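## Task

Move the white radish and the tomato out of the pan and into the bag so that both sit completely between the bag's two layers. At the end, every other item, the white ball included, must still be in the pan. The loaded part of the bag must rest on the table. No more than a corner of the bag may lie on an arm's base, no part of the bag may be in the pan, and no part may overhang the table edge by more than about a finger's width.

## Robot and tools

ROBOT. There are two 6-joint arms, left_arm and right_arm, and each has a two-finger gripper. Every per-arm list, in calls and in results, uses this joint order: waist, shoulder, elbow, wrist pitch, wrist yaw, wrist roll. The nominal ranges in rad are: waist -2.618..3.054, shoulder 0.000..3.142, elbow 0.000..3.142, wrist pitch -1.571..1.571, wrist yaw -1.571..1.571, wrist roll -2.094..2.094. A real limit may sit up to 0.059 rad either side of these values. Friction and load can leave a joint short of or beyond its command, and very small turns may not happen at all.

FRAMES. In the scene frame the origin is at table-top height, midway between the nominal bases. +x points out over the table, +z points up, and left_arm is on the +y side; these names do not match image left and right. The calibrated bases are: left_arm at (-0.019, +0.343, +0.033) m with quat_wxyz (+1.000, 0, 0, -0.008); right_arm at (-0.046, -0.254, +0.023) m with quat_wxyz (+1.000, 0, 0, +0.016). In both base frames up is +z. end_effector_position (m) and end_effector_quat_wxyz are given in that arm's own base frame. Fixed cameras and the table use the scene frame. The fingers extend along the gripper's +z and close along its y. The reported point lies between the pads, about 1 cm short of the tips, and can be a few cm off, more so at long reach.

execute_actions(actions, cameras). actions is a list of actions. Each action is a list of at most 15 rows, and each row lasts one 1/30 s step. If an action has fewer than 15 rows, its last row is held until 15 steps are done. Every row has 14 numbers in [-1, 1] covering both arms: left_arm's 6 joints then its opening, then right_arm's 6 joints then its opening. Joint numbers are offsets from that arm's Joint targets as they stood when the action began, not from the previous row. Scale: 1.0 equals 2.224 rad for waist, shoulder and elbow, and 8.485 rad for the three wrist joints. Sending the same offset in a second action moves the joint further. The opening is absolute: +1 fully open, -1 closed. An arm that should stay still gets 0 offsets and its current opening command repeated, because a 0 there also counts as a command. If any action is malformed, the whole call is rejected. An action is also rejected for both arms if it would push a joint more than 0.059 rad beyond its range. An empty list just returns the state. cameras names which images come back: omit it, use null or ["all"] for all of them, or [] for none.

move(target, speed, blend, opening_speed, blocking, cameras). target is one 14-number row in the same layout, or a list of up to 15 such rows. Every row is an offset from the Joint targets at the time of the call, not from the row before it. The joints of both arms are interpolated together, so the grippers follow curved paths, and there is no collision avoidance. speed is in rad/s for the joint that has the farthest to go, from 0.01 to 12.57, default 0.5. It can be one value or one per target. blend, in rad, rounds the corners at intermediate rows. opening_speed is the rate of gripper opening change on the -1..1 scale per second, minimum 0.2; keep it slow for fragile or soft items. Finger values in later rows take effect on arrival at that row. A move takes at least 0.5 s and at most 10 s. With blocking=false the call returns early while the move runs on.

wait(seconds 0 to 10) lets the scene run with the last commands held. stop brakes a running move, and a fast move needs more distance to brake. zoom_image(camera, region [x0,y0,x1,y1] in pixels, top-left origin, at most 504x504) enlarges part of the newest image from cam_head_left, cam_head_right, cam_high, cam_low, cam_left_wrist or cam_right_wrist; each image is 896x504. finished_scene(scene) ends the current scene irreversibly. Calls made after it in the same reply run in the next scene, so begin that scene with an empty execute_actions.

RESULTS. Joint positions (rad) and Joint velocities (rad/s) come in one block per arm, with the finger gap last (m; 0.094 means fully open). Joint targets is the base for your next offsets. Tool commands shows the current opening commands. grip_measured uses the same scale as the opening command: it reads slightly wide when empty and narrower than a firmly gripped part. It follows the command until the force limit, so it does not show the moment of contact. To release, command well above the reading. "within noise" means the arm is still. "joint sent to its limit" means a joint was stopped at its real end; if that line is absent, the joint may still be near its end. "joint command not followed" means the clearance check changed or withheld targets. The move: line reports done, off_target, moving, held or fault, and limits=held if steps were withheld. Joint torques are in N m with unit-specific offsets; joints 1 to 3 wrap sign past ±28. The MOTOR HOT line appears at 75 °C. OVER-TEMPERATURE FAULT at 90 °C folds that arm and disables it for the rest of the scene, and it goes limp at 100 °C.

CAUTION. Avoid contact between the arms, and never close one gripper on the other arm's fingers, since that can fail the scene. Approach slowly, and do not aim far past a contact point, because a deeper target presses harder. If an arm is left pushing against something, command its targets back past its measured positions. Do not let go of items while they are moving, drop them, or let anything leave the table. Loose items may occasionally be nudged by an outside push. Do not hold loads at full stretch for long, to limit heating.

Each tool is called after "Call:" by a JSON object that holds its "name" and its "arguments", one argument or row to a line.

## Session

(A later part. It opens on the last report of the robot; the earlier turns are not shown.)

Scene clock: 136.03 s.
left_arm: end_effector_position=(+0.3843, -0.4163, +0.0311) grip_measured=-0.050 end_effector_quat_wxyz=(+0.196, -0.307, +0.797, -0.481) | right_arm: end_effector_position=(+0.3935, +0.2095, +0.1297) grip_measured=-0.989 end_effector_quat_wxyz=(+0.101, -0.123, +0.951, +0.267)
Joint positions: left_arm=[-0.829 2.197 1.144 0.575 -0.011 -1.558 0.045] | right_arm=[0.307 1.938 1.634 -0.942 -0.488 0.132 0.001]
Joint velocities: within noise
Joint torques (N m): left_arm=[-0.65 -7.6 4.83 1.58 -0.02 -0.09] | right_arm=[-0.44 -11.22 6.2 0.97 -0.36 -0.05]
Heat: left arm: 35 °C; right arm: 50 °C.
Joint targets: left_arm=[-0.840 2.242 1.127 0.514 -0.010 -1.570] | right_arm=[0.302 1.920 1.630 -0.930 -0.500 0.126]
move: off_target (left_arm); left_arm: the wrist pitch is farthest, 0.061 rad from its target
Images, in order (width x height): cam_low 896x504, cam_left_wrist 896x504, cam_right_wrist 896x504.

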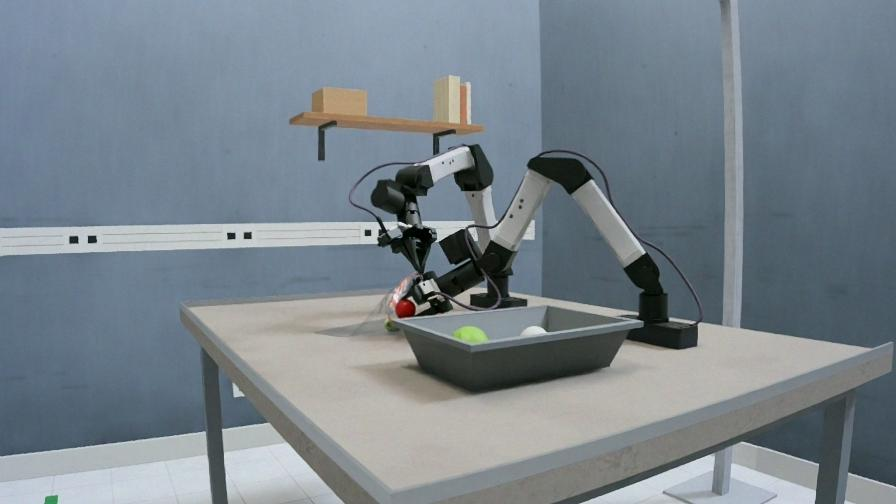

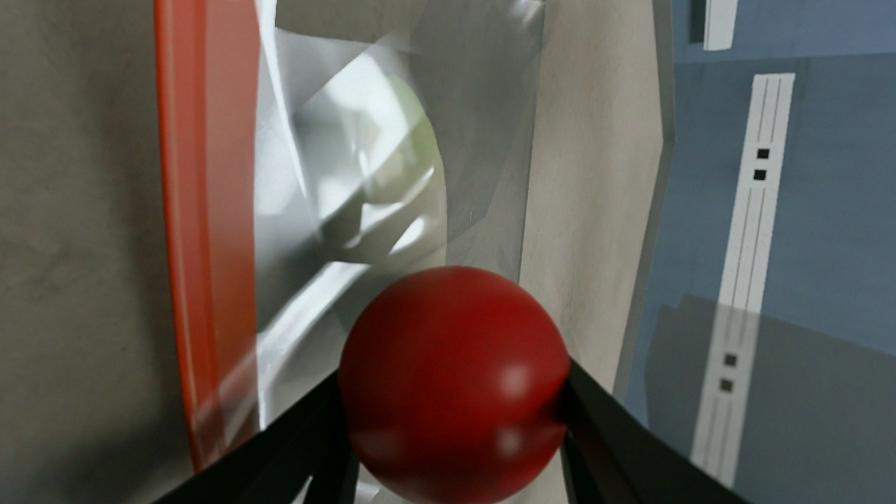

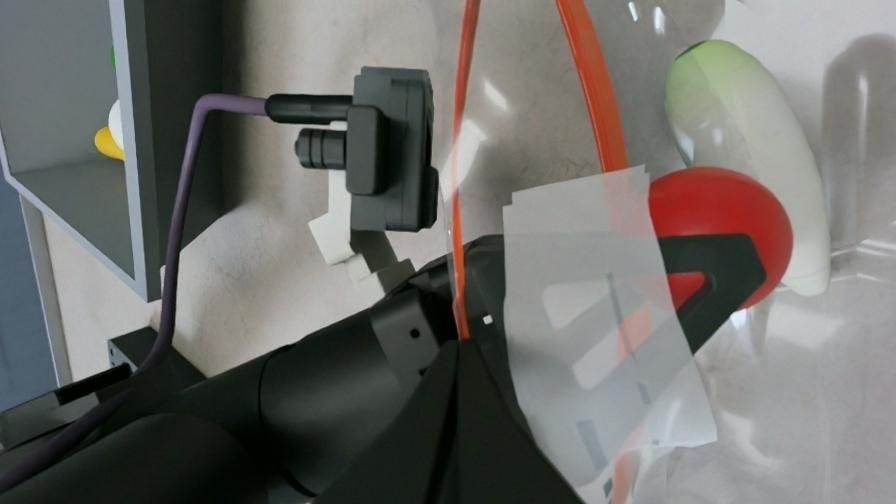

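Call:
{"name": "move", "arguments": {
  "target": [
    [0,-0.0552,0.0007,-0.0145,0,0,-0.08,0,0,0,0,0,0,-1],
    [0,-0.0203,-0.0068,-0.0034,0,0,-0.08,0,0,0,0,0,0,-1]
  ],
  "speed": 0.12,
  "cameras": ["cam_low","cam_left_wrist","cam_right_wrist"]
}}

Scene clock: 139.20 s.
left_arm: end_effector_position=(+0.3711, -0.4047, +0.0119) grip_measured=-0.050 end_effector_quat_wxyz=(+0.179, -0.315, +0.822, -0.440) | right_arm: end_effector_position=(+0.3935, +0.2095, +0.1297) grip_measured=-0.989 end_effector_quat_wxyz=(+0.101, -0.123, +0.951, +0.267)
Joint positions: left_arm=[-0.832 2.178 1.121 0.477 -0.011 -1.558 0.045] | right_arm=[0.307 1.938 1.634 -0.942 -0.488 0.132 0.001]
Joint velocities: within noise
Joint torques (N m): left_arm=[-0.39 -9.36 5.53 2.26 -0.03 -0.1] | right_arm=[-0.43 -11.21 6.2 0.96 -0.36 -0.05]
Heat: left arm: 35 °C; right arm: 50 °C.
Joint targets: left_arm=[-0.840 2.197 1.112 0.485 -0.010 -1.570] | right_arm=[0.302 1.920 1.630 -0.930 -0.500 0.126]
move: done
Images, in order (width x height): cam_low 896x504, cam_left_wrist 896x504, cam_right_wrist 896x504.

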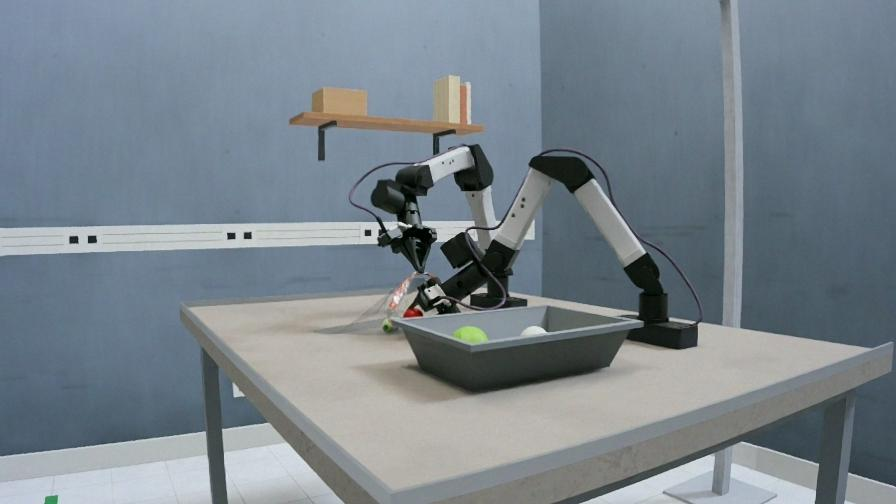

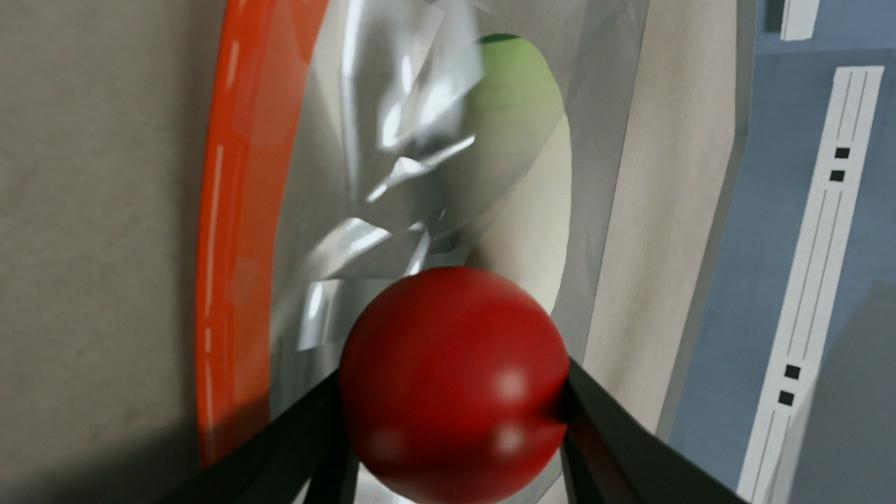

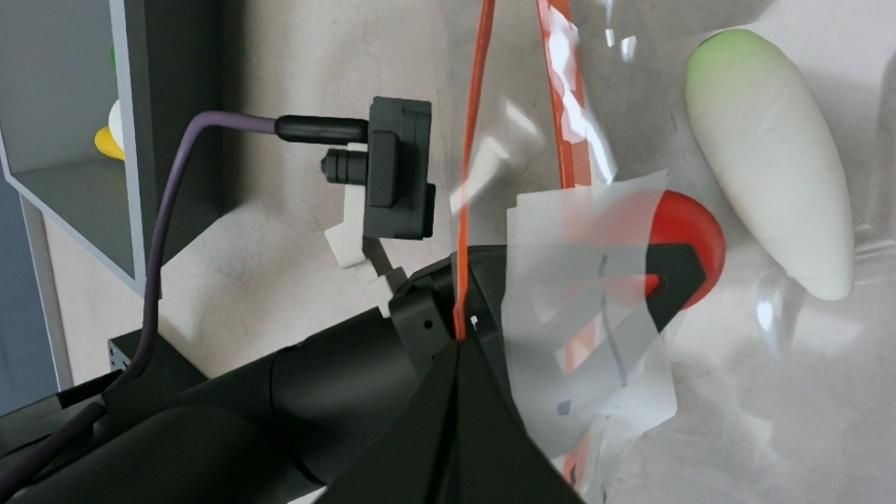

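Call:
{"name": "move", "arguments": {
  "target": [0,0.0334,0.0702,-0.0097,0,0,-0.08,0,0,0,0,0,0,-1],
  "speed": 0.1,
  "cameras": ["cam_low","cam_left_wrist","cam_right_wrist"]
}}

Scene clock: 141.43 s.
left_arm: end_effector_position=(+0.3875, -0.4227, +0.0102) grip_measured=-0.050 end_effector_quat_wxyz=(+0.179, -0.315, +0.822, -0.439) | right_arm: end_effector_position=(+0.3935, +0.2095, +0.1297) grip_measured=-0.989 end_effector_quat_wxyz=(+0.101, -0.123, +0.951, +0.267)
Joint positions: left_arm=[-0.832 2.247 1.247 0.417 -0.011 -1.558 0.045] | right_arm=[0.307 1.938 1.634 -0.942 -0.488 0.132 0.001]
Joint velocities: within noise
Joint torques (N m): left_arm=[-0.42 -9.74 8.8 2.04 -0.03 -0.1] | right_arm=[-0.44 -11.21 6.2 0.96 -0.36 -0.05]
Heat: left arm: 35 °C; right arm: 49 °C.
Joint targets: left_arm=[-0.840 2.271 1.268 0.403 -0.010 -1.570] | right_arm=[0.302 1.920 1.630 -0.930 -0.500 0.126]
move: done
Images, in order (width x height): cam_low 896x504, cam_left_wrist 896x504, cam_right_wrist 896x504.

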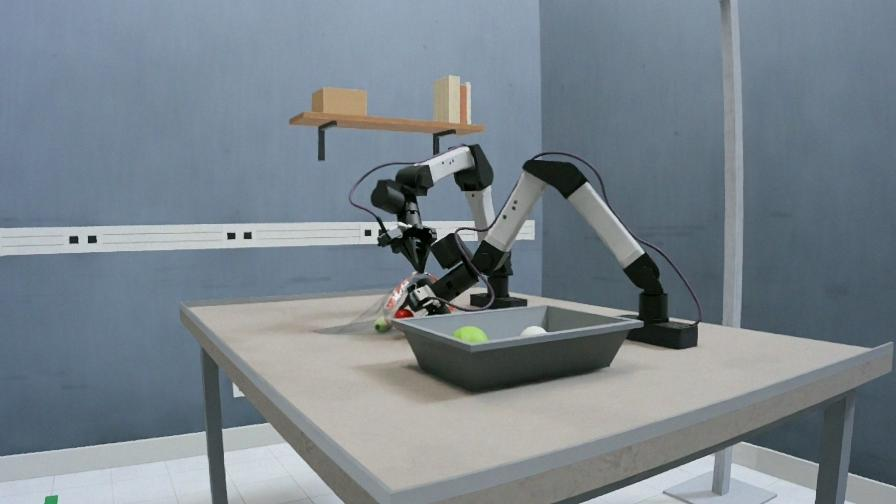

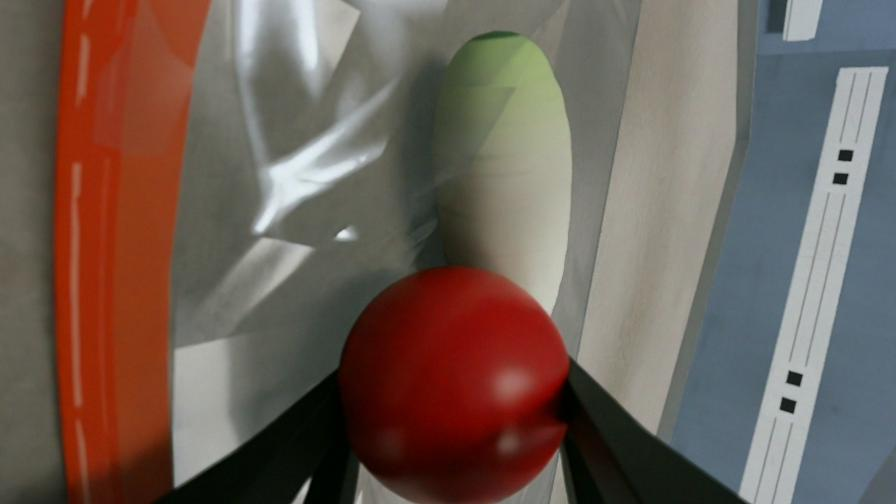

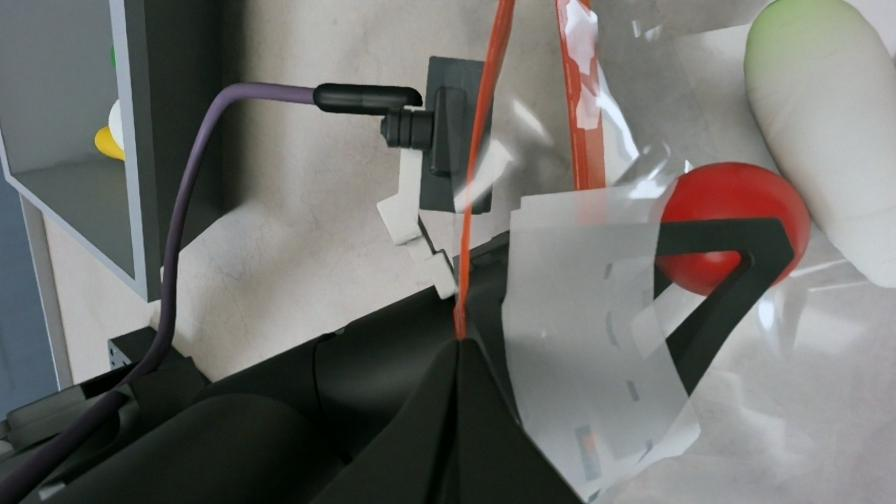

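Call:
{"name": "move", "arguments": {
  "target": [0,0.009,0,0.0023,0,0,-0.08,0,0,0,0,0,0,-1],
  "speed": 0.1,
  "cameras": ["cam_right_wrist"]
}}

Call:
{"name": "move", "arguments": {
  "target": [0,0,0,0,0,0,0.3,0,0,0,0,0,0,-1],
  "opening_speed": 0.3,
  "cameras": ["cam_left_wrist","cam_right_wrist"]
}}

Scene clock: 142.43 s.
left_arm: end_effector_position=(+0.3887, -0.4240, +0.0072) grip_measured=-0.050 end_effector_quat_wxyz=(+0.179, -0.315, +0.821, -0.441) | right_arm: end_effector_position=(+0.3935, +0.2095, +0.1297) grip_measured=-0.989 end_effector_quat_wxyz=(+0.101, -0.123, +0.951, +0.267)
Joint positions: left_arm=[-0.832 2.261 1.252 0.431 -0.011 -1.558 0.045] | right_arm=[0.307 1.938 1.634 -0.942 -0.488 0.132 0.001]
Joint velocities: within noise
Joint torques (N m): left_arm=[-0.39 -9.28 8.31 2.09 -0.03 -0.1] | right_arm=[-0.44 -11.21 6.19 0.96 -0.36 -0.05]
Heat: left arm: 35 °C; right arm: 49 °C.
Joint targets: left_arm=[-0.840 2.291 1.268 0.422 -0.010 -1.570] | right_arm=[0.302 1.920 1.630 -0.930 -0.500 0.126]
move: done
Images, in order (width x height): cam_right_wrist 896x504.

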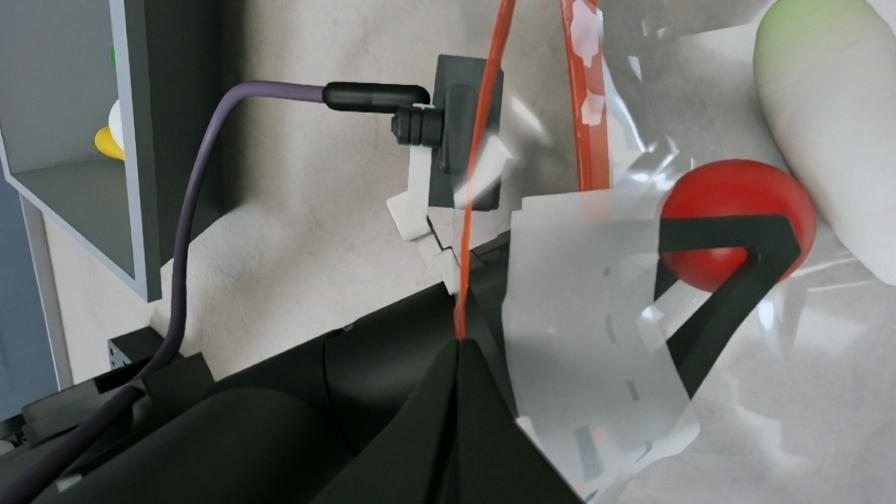

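Scene clock: 143.90 s.
left_arm: end_effector_position=(+0.3909, -0.4264, +0.0116) grip_measured=+0.298 end_effector_quat_wxyz=(+0.182, -0.313, +0.817, -0.449) | right_arm: end_effector_position=(+0.3935, +0.2095, +0.1297) grip_measured=-0.989 end_effector_quat_wxyz=(+0.101, -0.123, +0.951, +0.267)
Joint positions: left_arm=[-0.832 2.262 1.255 0.447 -0.011 -1.558 0.061] | right_arm=[0.307 1.938 1.634 -0.942 -0.488 0.132 0.001]
Joint velocities: within noise
Joint torques (N m): left_arm=[-0.4 -9.36 7.94 1.92 -0.02 -0.09] | right_arm=[-0.42 -11.21 6.17 0.96 -0.36 -0.05]
Heat: left arm: 35 °C; right arm: 49 °C.
Joint targets: left_arm=[-0.840 2.292 1.268 0.422 -0.010 -1.569] | right_arm=[0.302 1.920 1.630 -0.930 -0.500 0.126]
move: done
Images, in order (width x height): cam_left_wrist 896x504, cam_right_wrist 896x504.

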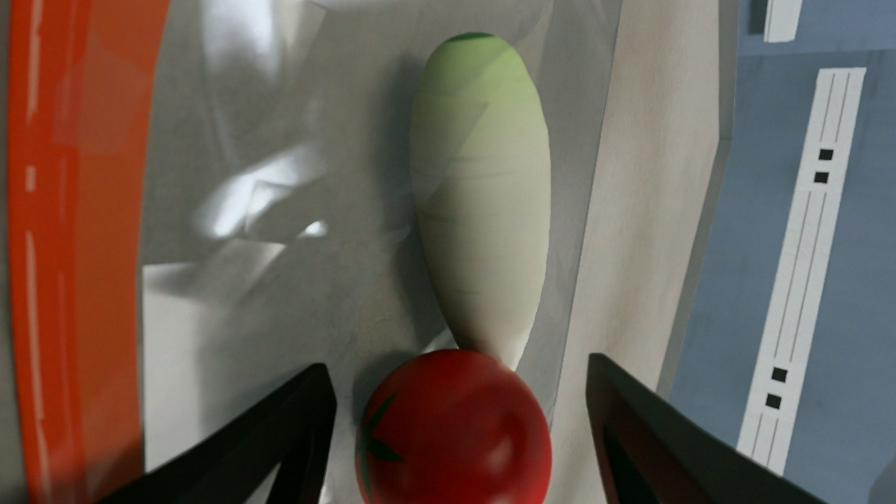

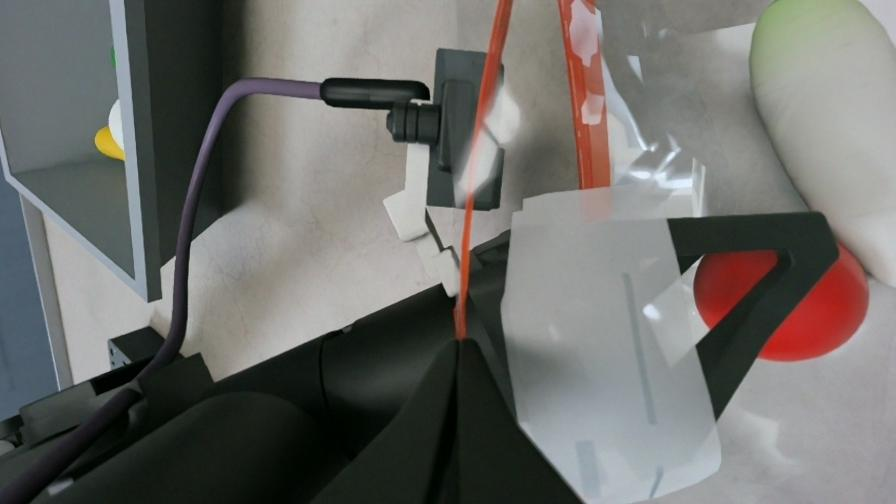

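Call:
{"name": "move", "arguments": {
  "target": [
    [0,-0.0683,-0.0634,-0.0014,0,0,0.3,0,0,0,0,0,0,-1],
    [0.009,-0.1902,-0.1187,-0.0303,0,0,0.3,0,0,0,0,0,0,-1],
    [0.0396,-0.3408,-0.112,-0.1069,0,0,0.3,0,0,0,0,0,0,-1]
  ],
  "speed": [0.15,0.25,0.5],
  "blend": [0.03,0.05,0]
}}

Scene clock: 148.43 s.
left_arm: end_effector_position=(+0.2833, -0.2658, +0.0970) grip_measured=+0.298 end_effector_quat_wxyz=(+0.117, -0.375, +0.884, -0.254) | right_arm: end_effector_position=(+0.3934, +0.2096, +0.1297) grip_measured=-0.989 end_effector_quat_wxyz=(+0.101, -0.123, +0.950, +0.267)
Joint positions: left_arm=[-0.759 1.552 1.017 -0.469 -0.011 -1.558 0.061] | right_arm=[0.307 1.938 1.634 -0.942 -0.489 0.132 0.001]
Joint velocities: within noise
Joint torques (N m): left_arm=[0.7 -7.99 7.91 1.42 -0.06 -0.12] | right_arm=[-0.43 -11.22 6.16 0.96 -0.36 -0.05]
Heat: left arm: 36 °C; right arm: 49 °C.
Joint targets: left_arm=[-0.752 1.533 1.019 -0.485 -0.010 -1.569] | right_arm=[0.302 1.920 1.630 -0.930 -0.500 0.126]
move: done

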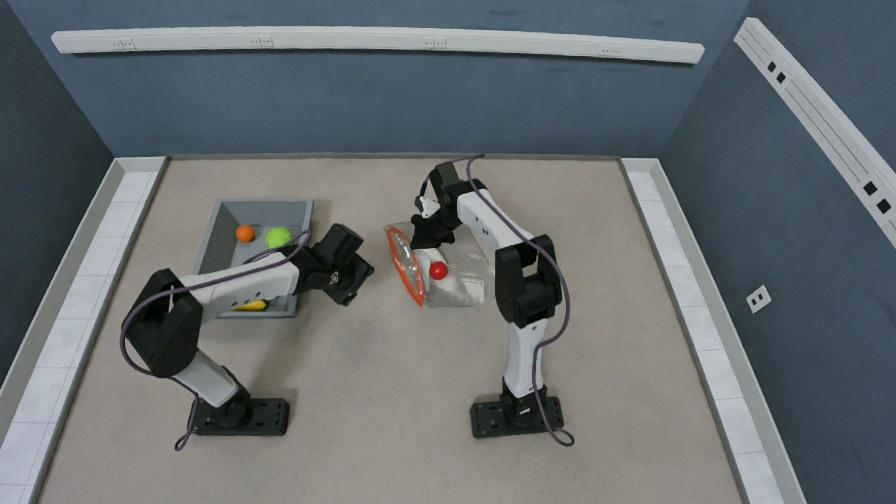

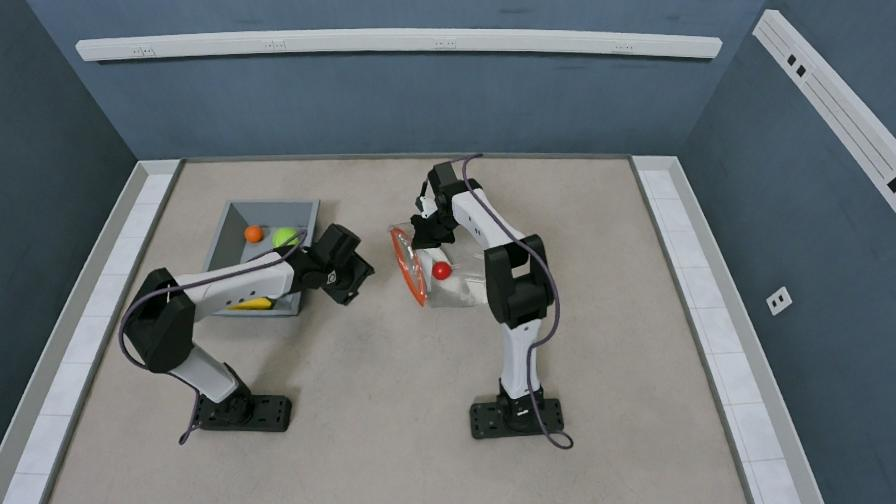

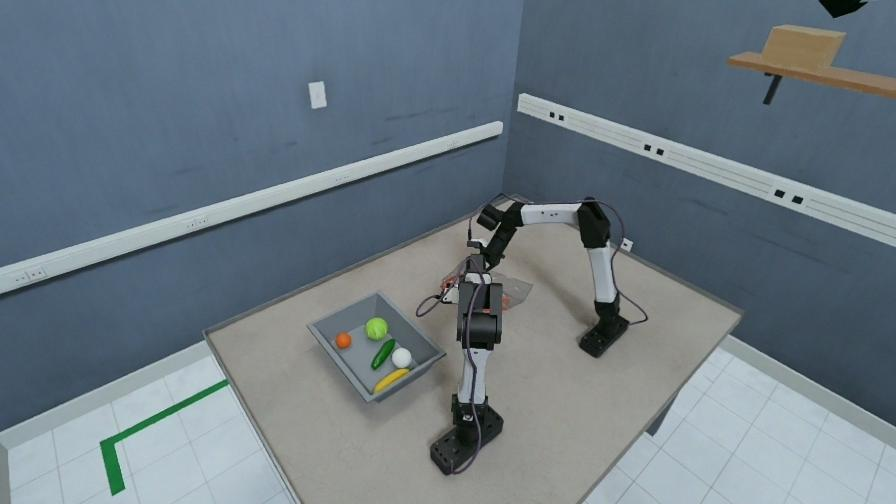

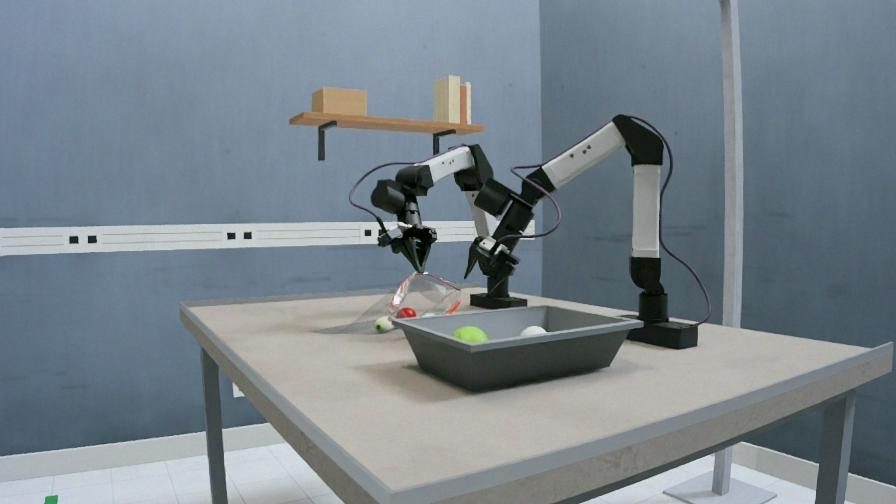

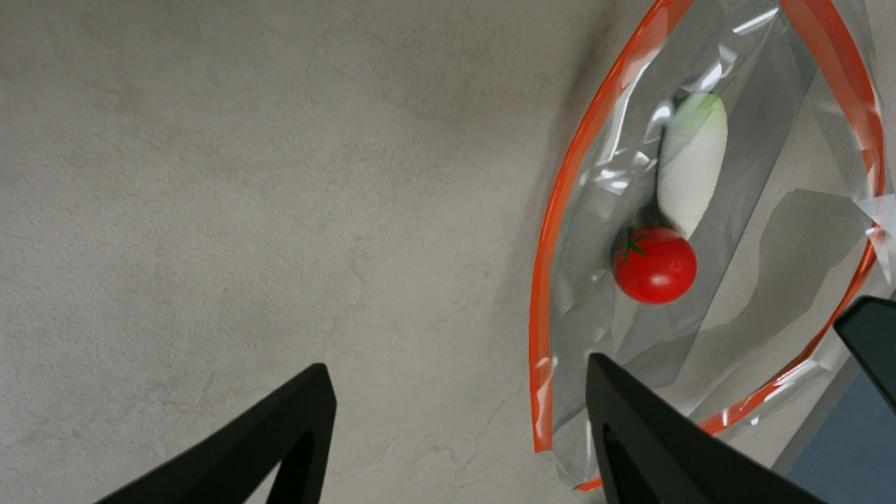

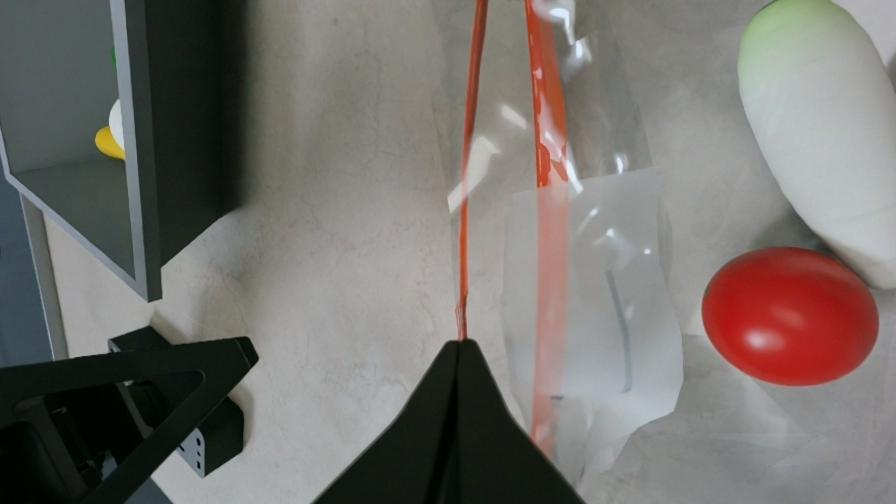

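Call:
{"name": "move", "arguments": {
  "target": [
    [0.3,-0.0674,0,0,0,0,0.3,0,0,0,0,0,0,-1],
    [0.3,-0.0674,0,0,0,0,0.3,0.0101,0.0159,-0.082,0.0257,0,0,-1],
    [0.3,-0.0674,0,0,0,0,0.3,0.0202,0.0515,-0.14,0.0502,0,0,-1]
  ],
  "speed": [0.6,0.12,0.12],
  "blend": [0,0.05,0]
}}

Scene clock: 154.40 s.
left_arm: end_effector_position=(+0.3853, -0.0317, +0.1520) grip_measured=+0.298 end_effector_quat_wxyz=(+0.242, -0.630, +0.693, -0.253) | right_arm: end_effector_position=(+0.3865, +0.2227, +0.0278) grip_measured=-0.989 end_effector_quat_wxyz=(+0.109, -0.142, +0.946, +0.272)
Joint positions: left_arm=[-0.087 1.402 1.017 -0.471 -0.011 -1.558 0.061] | right_arm=[0.341 2.02 1.322 -0.52 -0.489 0.132 0.001]
Joint velocities: within noise
Joint torques (N m): left_arm=[0.4 -7.01 8.32 1.65 -0.04 -0.11] | right_arm=[0.66 -8.53 5.75 1.06 -0.35 -0.05]
Heat: left arm: 35 °C; right arm: 49 °C.
Joint targets: left_arm=[-0.085 1.384 1.019 -0.485 -0.010 -1.569] | right_arm=[0.347 2.035 1.318 -0.504 -0.500 0.126]
move: done

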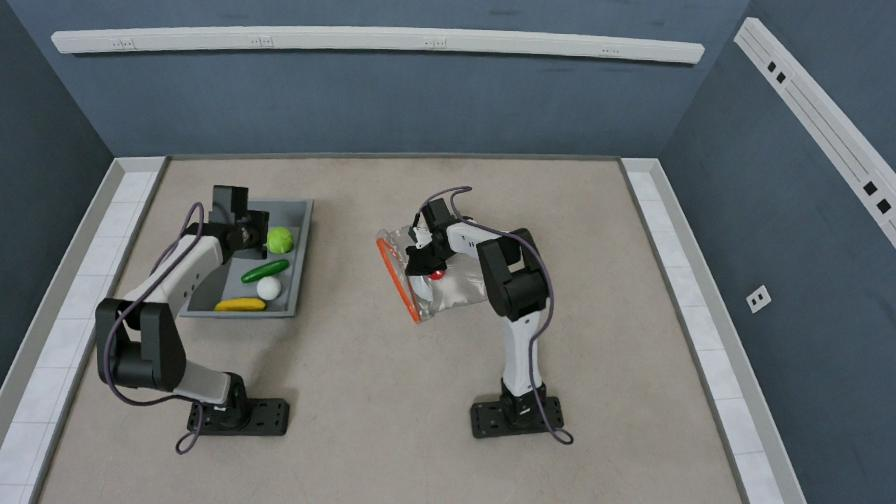

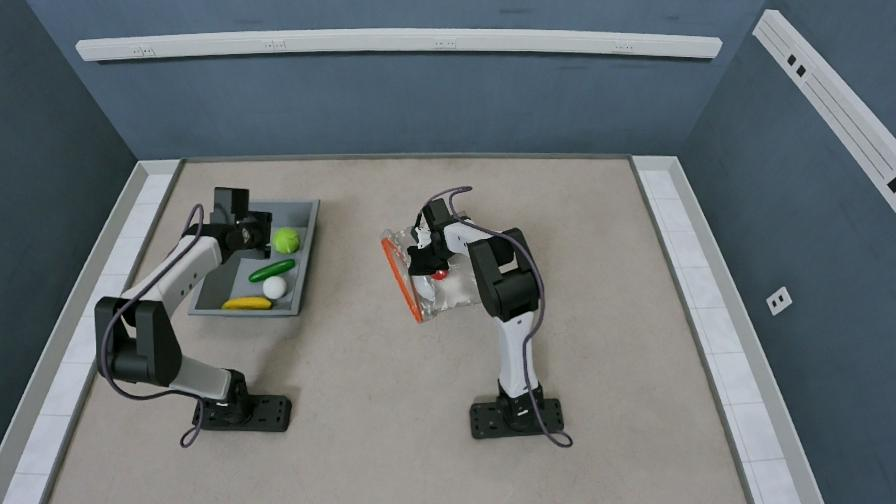

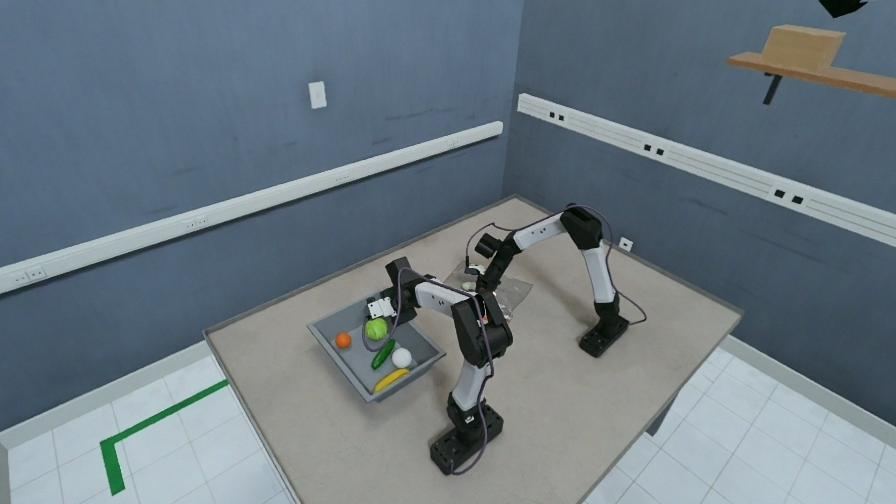

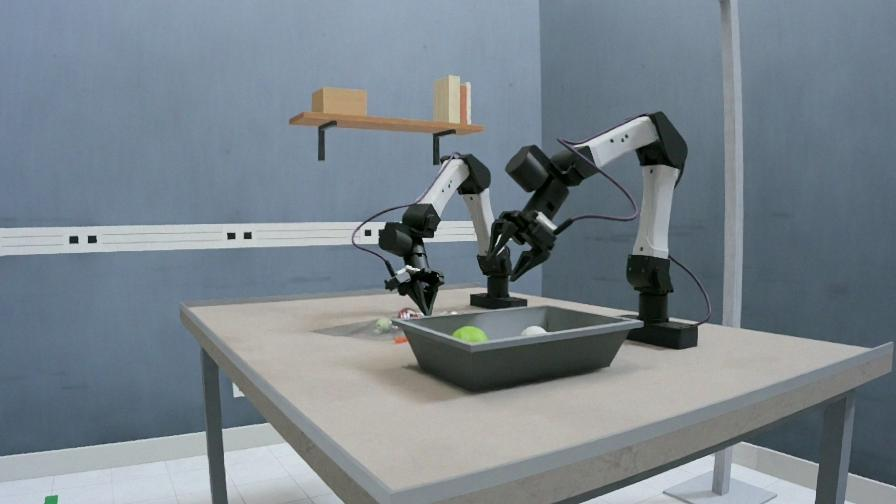

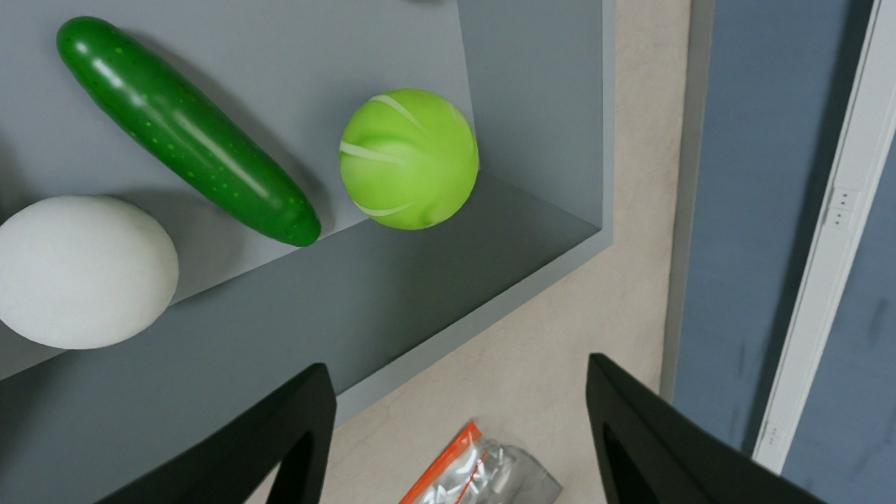

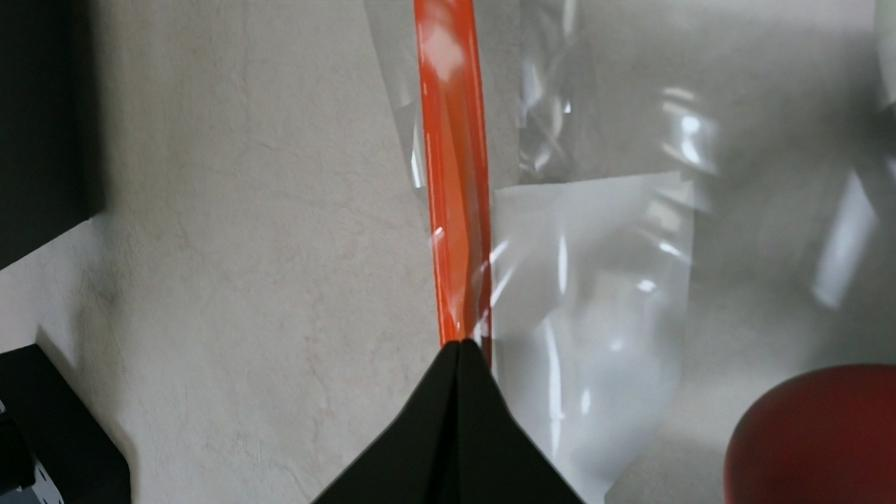

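Call:
{"name": "move", "arguments": {
  "target": [0,0,0,0,0,0,0.3,0,0.0256,-0.0211,0.0124,0,0,-1],
  "speed": 0.1,
  "cameras": []
}}

Call:
{"name": "move", "arguments": {
  "target": [0,0,0,0,0,0,0.3,0,0,0,0,0,0,-0.5],
  "opening_speed": 0.4,
  "cameras": ["cam_right_wrist","cam_low"]
}}

Scene clock: 156.17 s.
left_arm: end_effector_position=(+0.3853, -0.0317, +0.1520) grip_measured=+0.298 end_effector_quat_wxyz=(+0.242, -0.630, +0.693, -0.253) | right_arm: end_effector_position=(+0.3880, +0.2234, -0.0004) grip_measured=-0.989 end_effector_quat_wxyz=(+0.112, -0.143, +0.945, +0.272)
Joint positions: left_arm=[-0.087 1.402 1.017 -0.471 -0.011 -1.558 0.061] | right_arm=[0.341 2.075 1.276 -0.415 -0.49 0.132 0.001]
Joint velocities: within noise
Joint torques (N m): left_arm=[0.39 -7.01 8.35 1.66 -0.05 -0.11] | right_arm=[0.75 -8.5 5.35 1.06 -0.34 -0.05]
Heat: left arm: 35 °C; right arm: 48 °C.
Joint targets: left_arm=[-0.085 1.384 1.019 -0.485 -0.010 -1.569] | right_arm=[0.347 2.092 1.272 -0.399 -0.500 0.126]
move: done
No camera images: "cameras" was empty.

Scene clock: 157.63 s.
left_arm: end_effector_position=(+0.3853, -0.0317, +0.1520) grip_measured=+0.298 end_effector_quat_wxyz=(+0.242, -0.630, +0.693, -0.253) | right_arm: end_effector_position=(+0.3882, +0.2242, +0.0001) grip_measured=-0.501 end_effector_quat_wxyz=(+0.112, -0.143, +0.944, +0.275)
Joint positions: left_arm=[-0.087 1.402 1.017 -0.471 -0.011 -1.558 0.061] | right_arm=[0.341 2.075 1.276 -0.412 -0.495 0.132 0.023]
Joint velocities: within noise
Joint torques (N m): left_arm=[0.43 -6.97 8.29 1.65 -0.05 -0.1] | right_arm=[0.65 -8.51 5.37 1.04 -0.3 -0.05]
Heat: left arm: 35 °C; right arm: 48 °C.
Joint targets: left_arm=[-0.085 1.384 1.019 -0.485 -0.010 -1.569] | right_arm=[0.347 2.092 1.272 -0.399 -0.500 0.126]
move: done
Images, in order (width x height): cam_low 896x504, cam_right_wrist 896x504.

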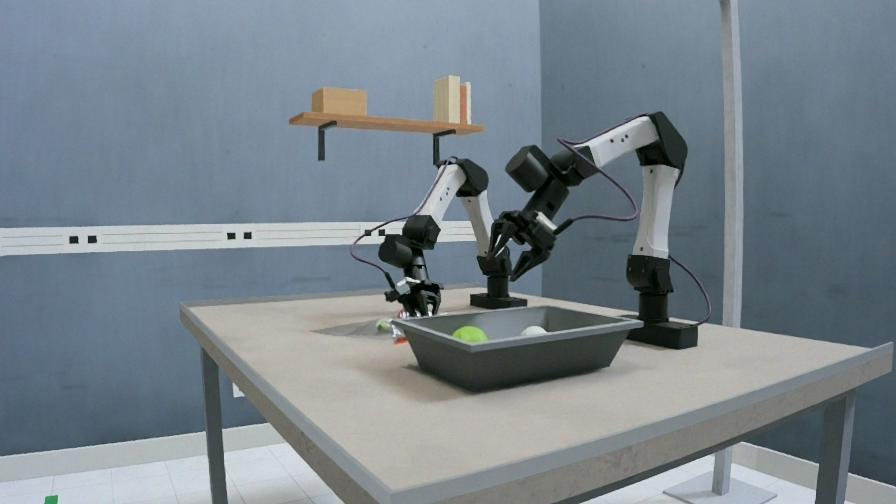

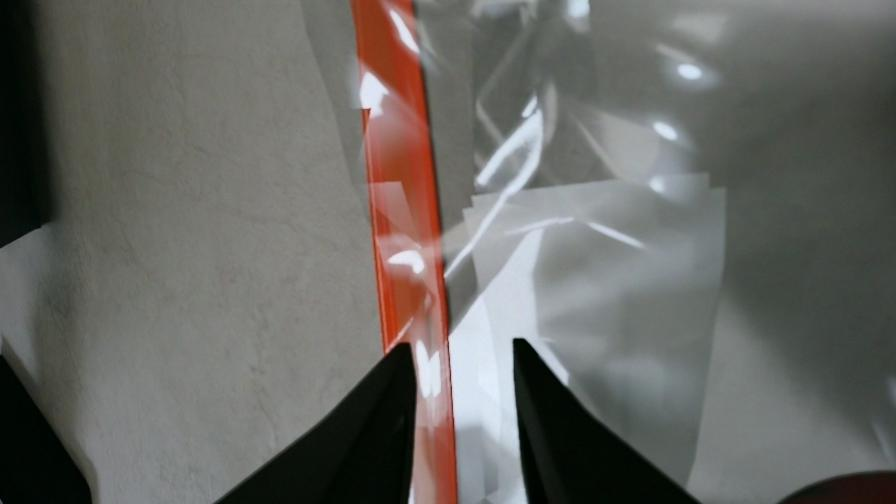

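Call:
{"name": "move", "arguments": {
  "target": [
    [0,0,0,0,0,0,0.3,0,-0.0616,0.0791,-0.0369,0,0,-0.5],
    [0,0,0,0,0,0,0.3,-0.156,-0.135,0.157,-0.0625,0,0,-0.5]
  ],
  "speed": [0.15,0.4],
  "blend": [0.05,0]
}}

Scene clock: 161.53 s.
left_arm: end_effector_position=(+0.3853, -0.0317, +0.1520) grip_measured=+0.298 end_effector_quat_wxyz=(+0.242, -0.630, +0.693, -0.253) | right_arm: end_effector_position=(+0.4294, +0.0812, +0.1639) grip_measured=-0.501 end_effector_quat_wxyz=(+0.181, +0.013, +0.950, +0.253)
Joint positions: left_arm=[-0.087 1.402 1.017 -0.471 -0.011 -1.558 0.061] | right_arm=[-0.002 1.829 1.596 -0.928 -0.497 0.132 0.023]
Joint velocities: within noise
Joint torques (N m): left_arm=[0.4 -7.01 8.34 1.64 -0.04 -0.12] | right_arm=[0.39 -12.16 9.03 0.96 -0.28 -0.05]
Heat: left arm: 34 °C; right arm: 49 °C.
Joint targets: left_arm=[-0.085 1.384 1.019 -0.485 -0.010 -1.569] | right_arm=[0.000 1.791 1.621 -0.929 -0.500 0.126]
move: off_target (right_arm); right_arm: the shoulder is farthest, 0.038 rad from its target

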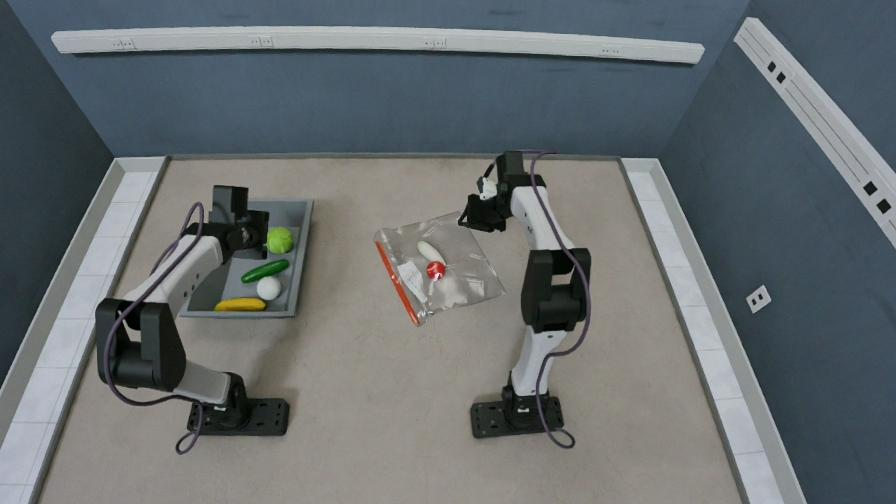

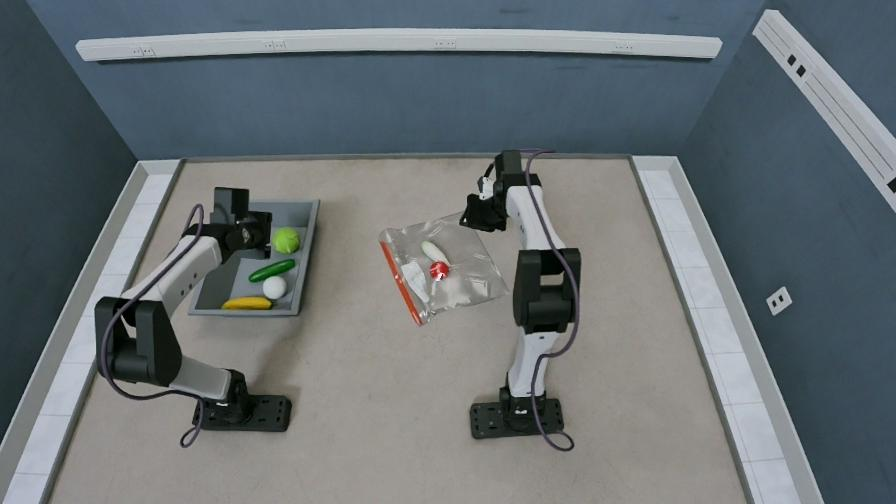

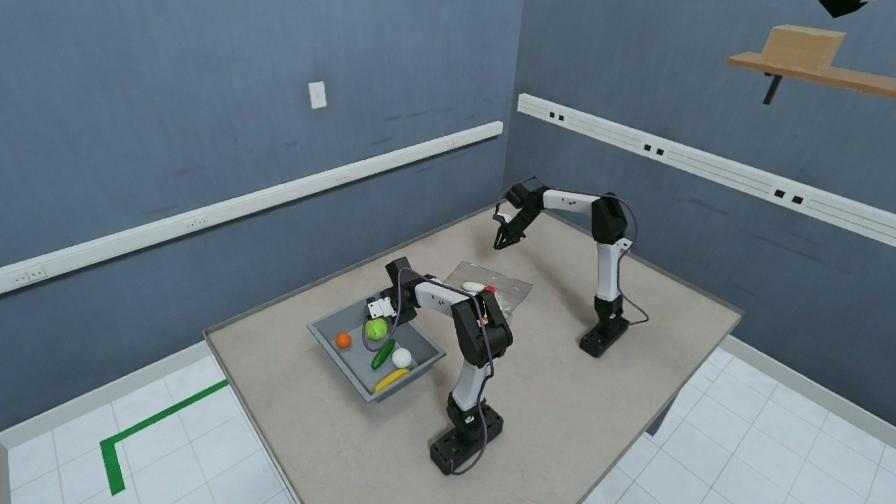

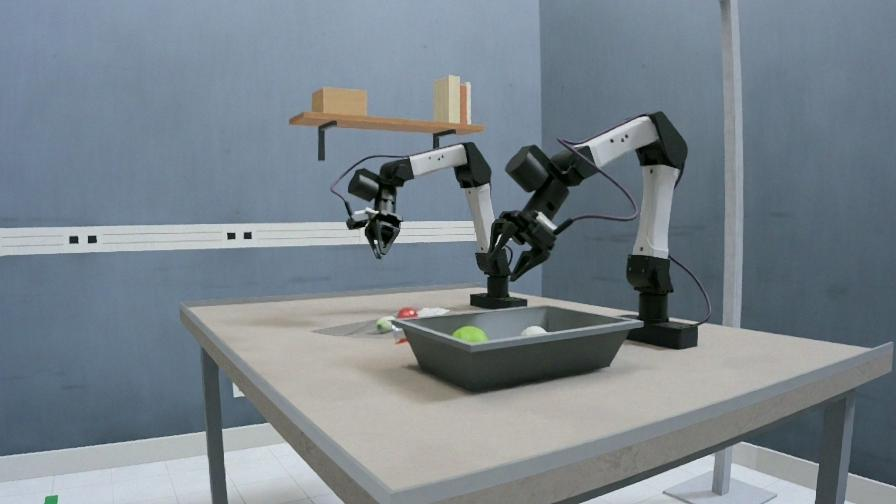

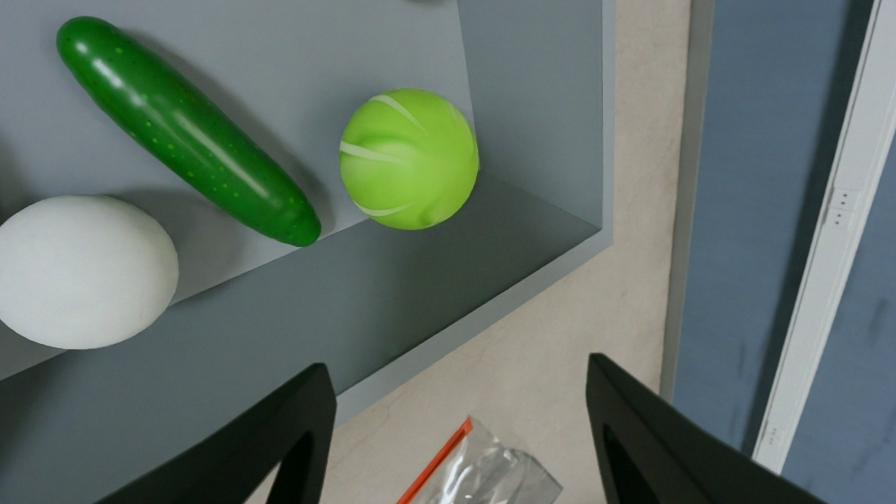

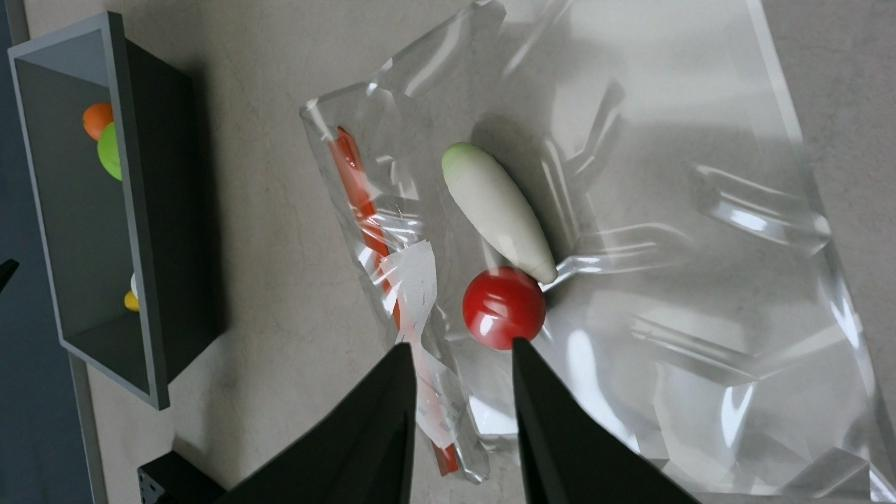

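Call:
{"name": "finished_scene", "arguments": {
  "scene": 1
}}

The scene is finished: the task was done.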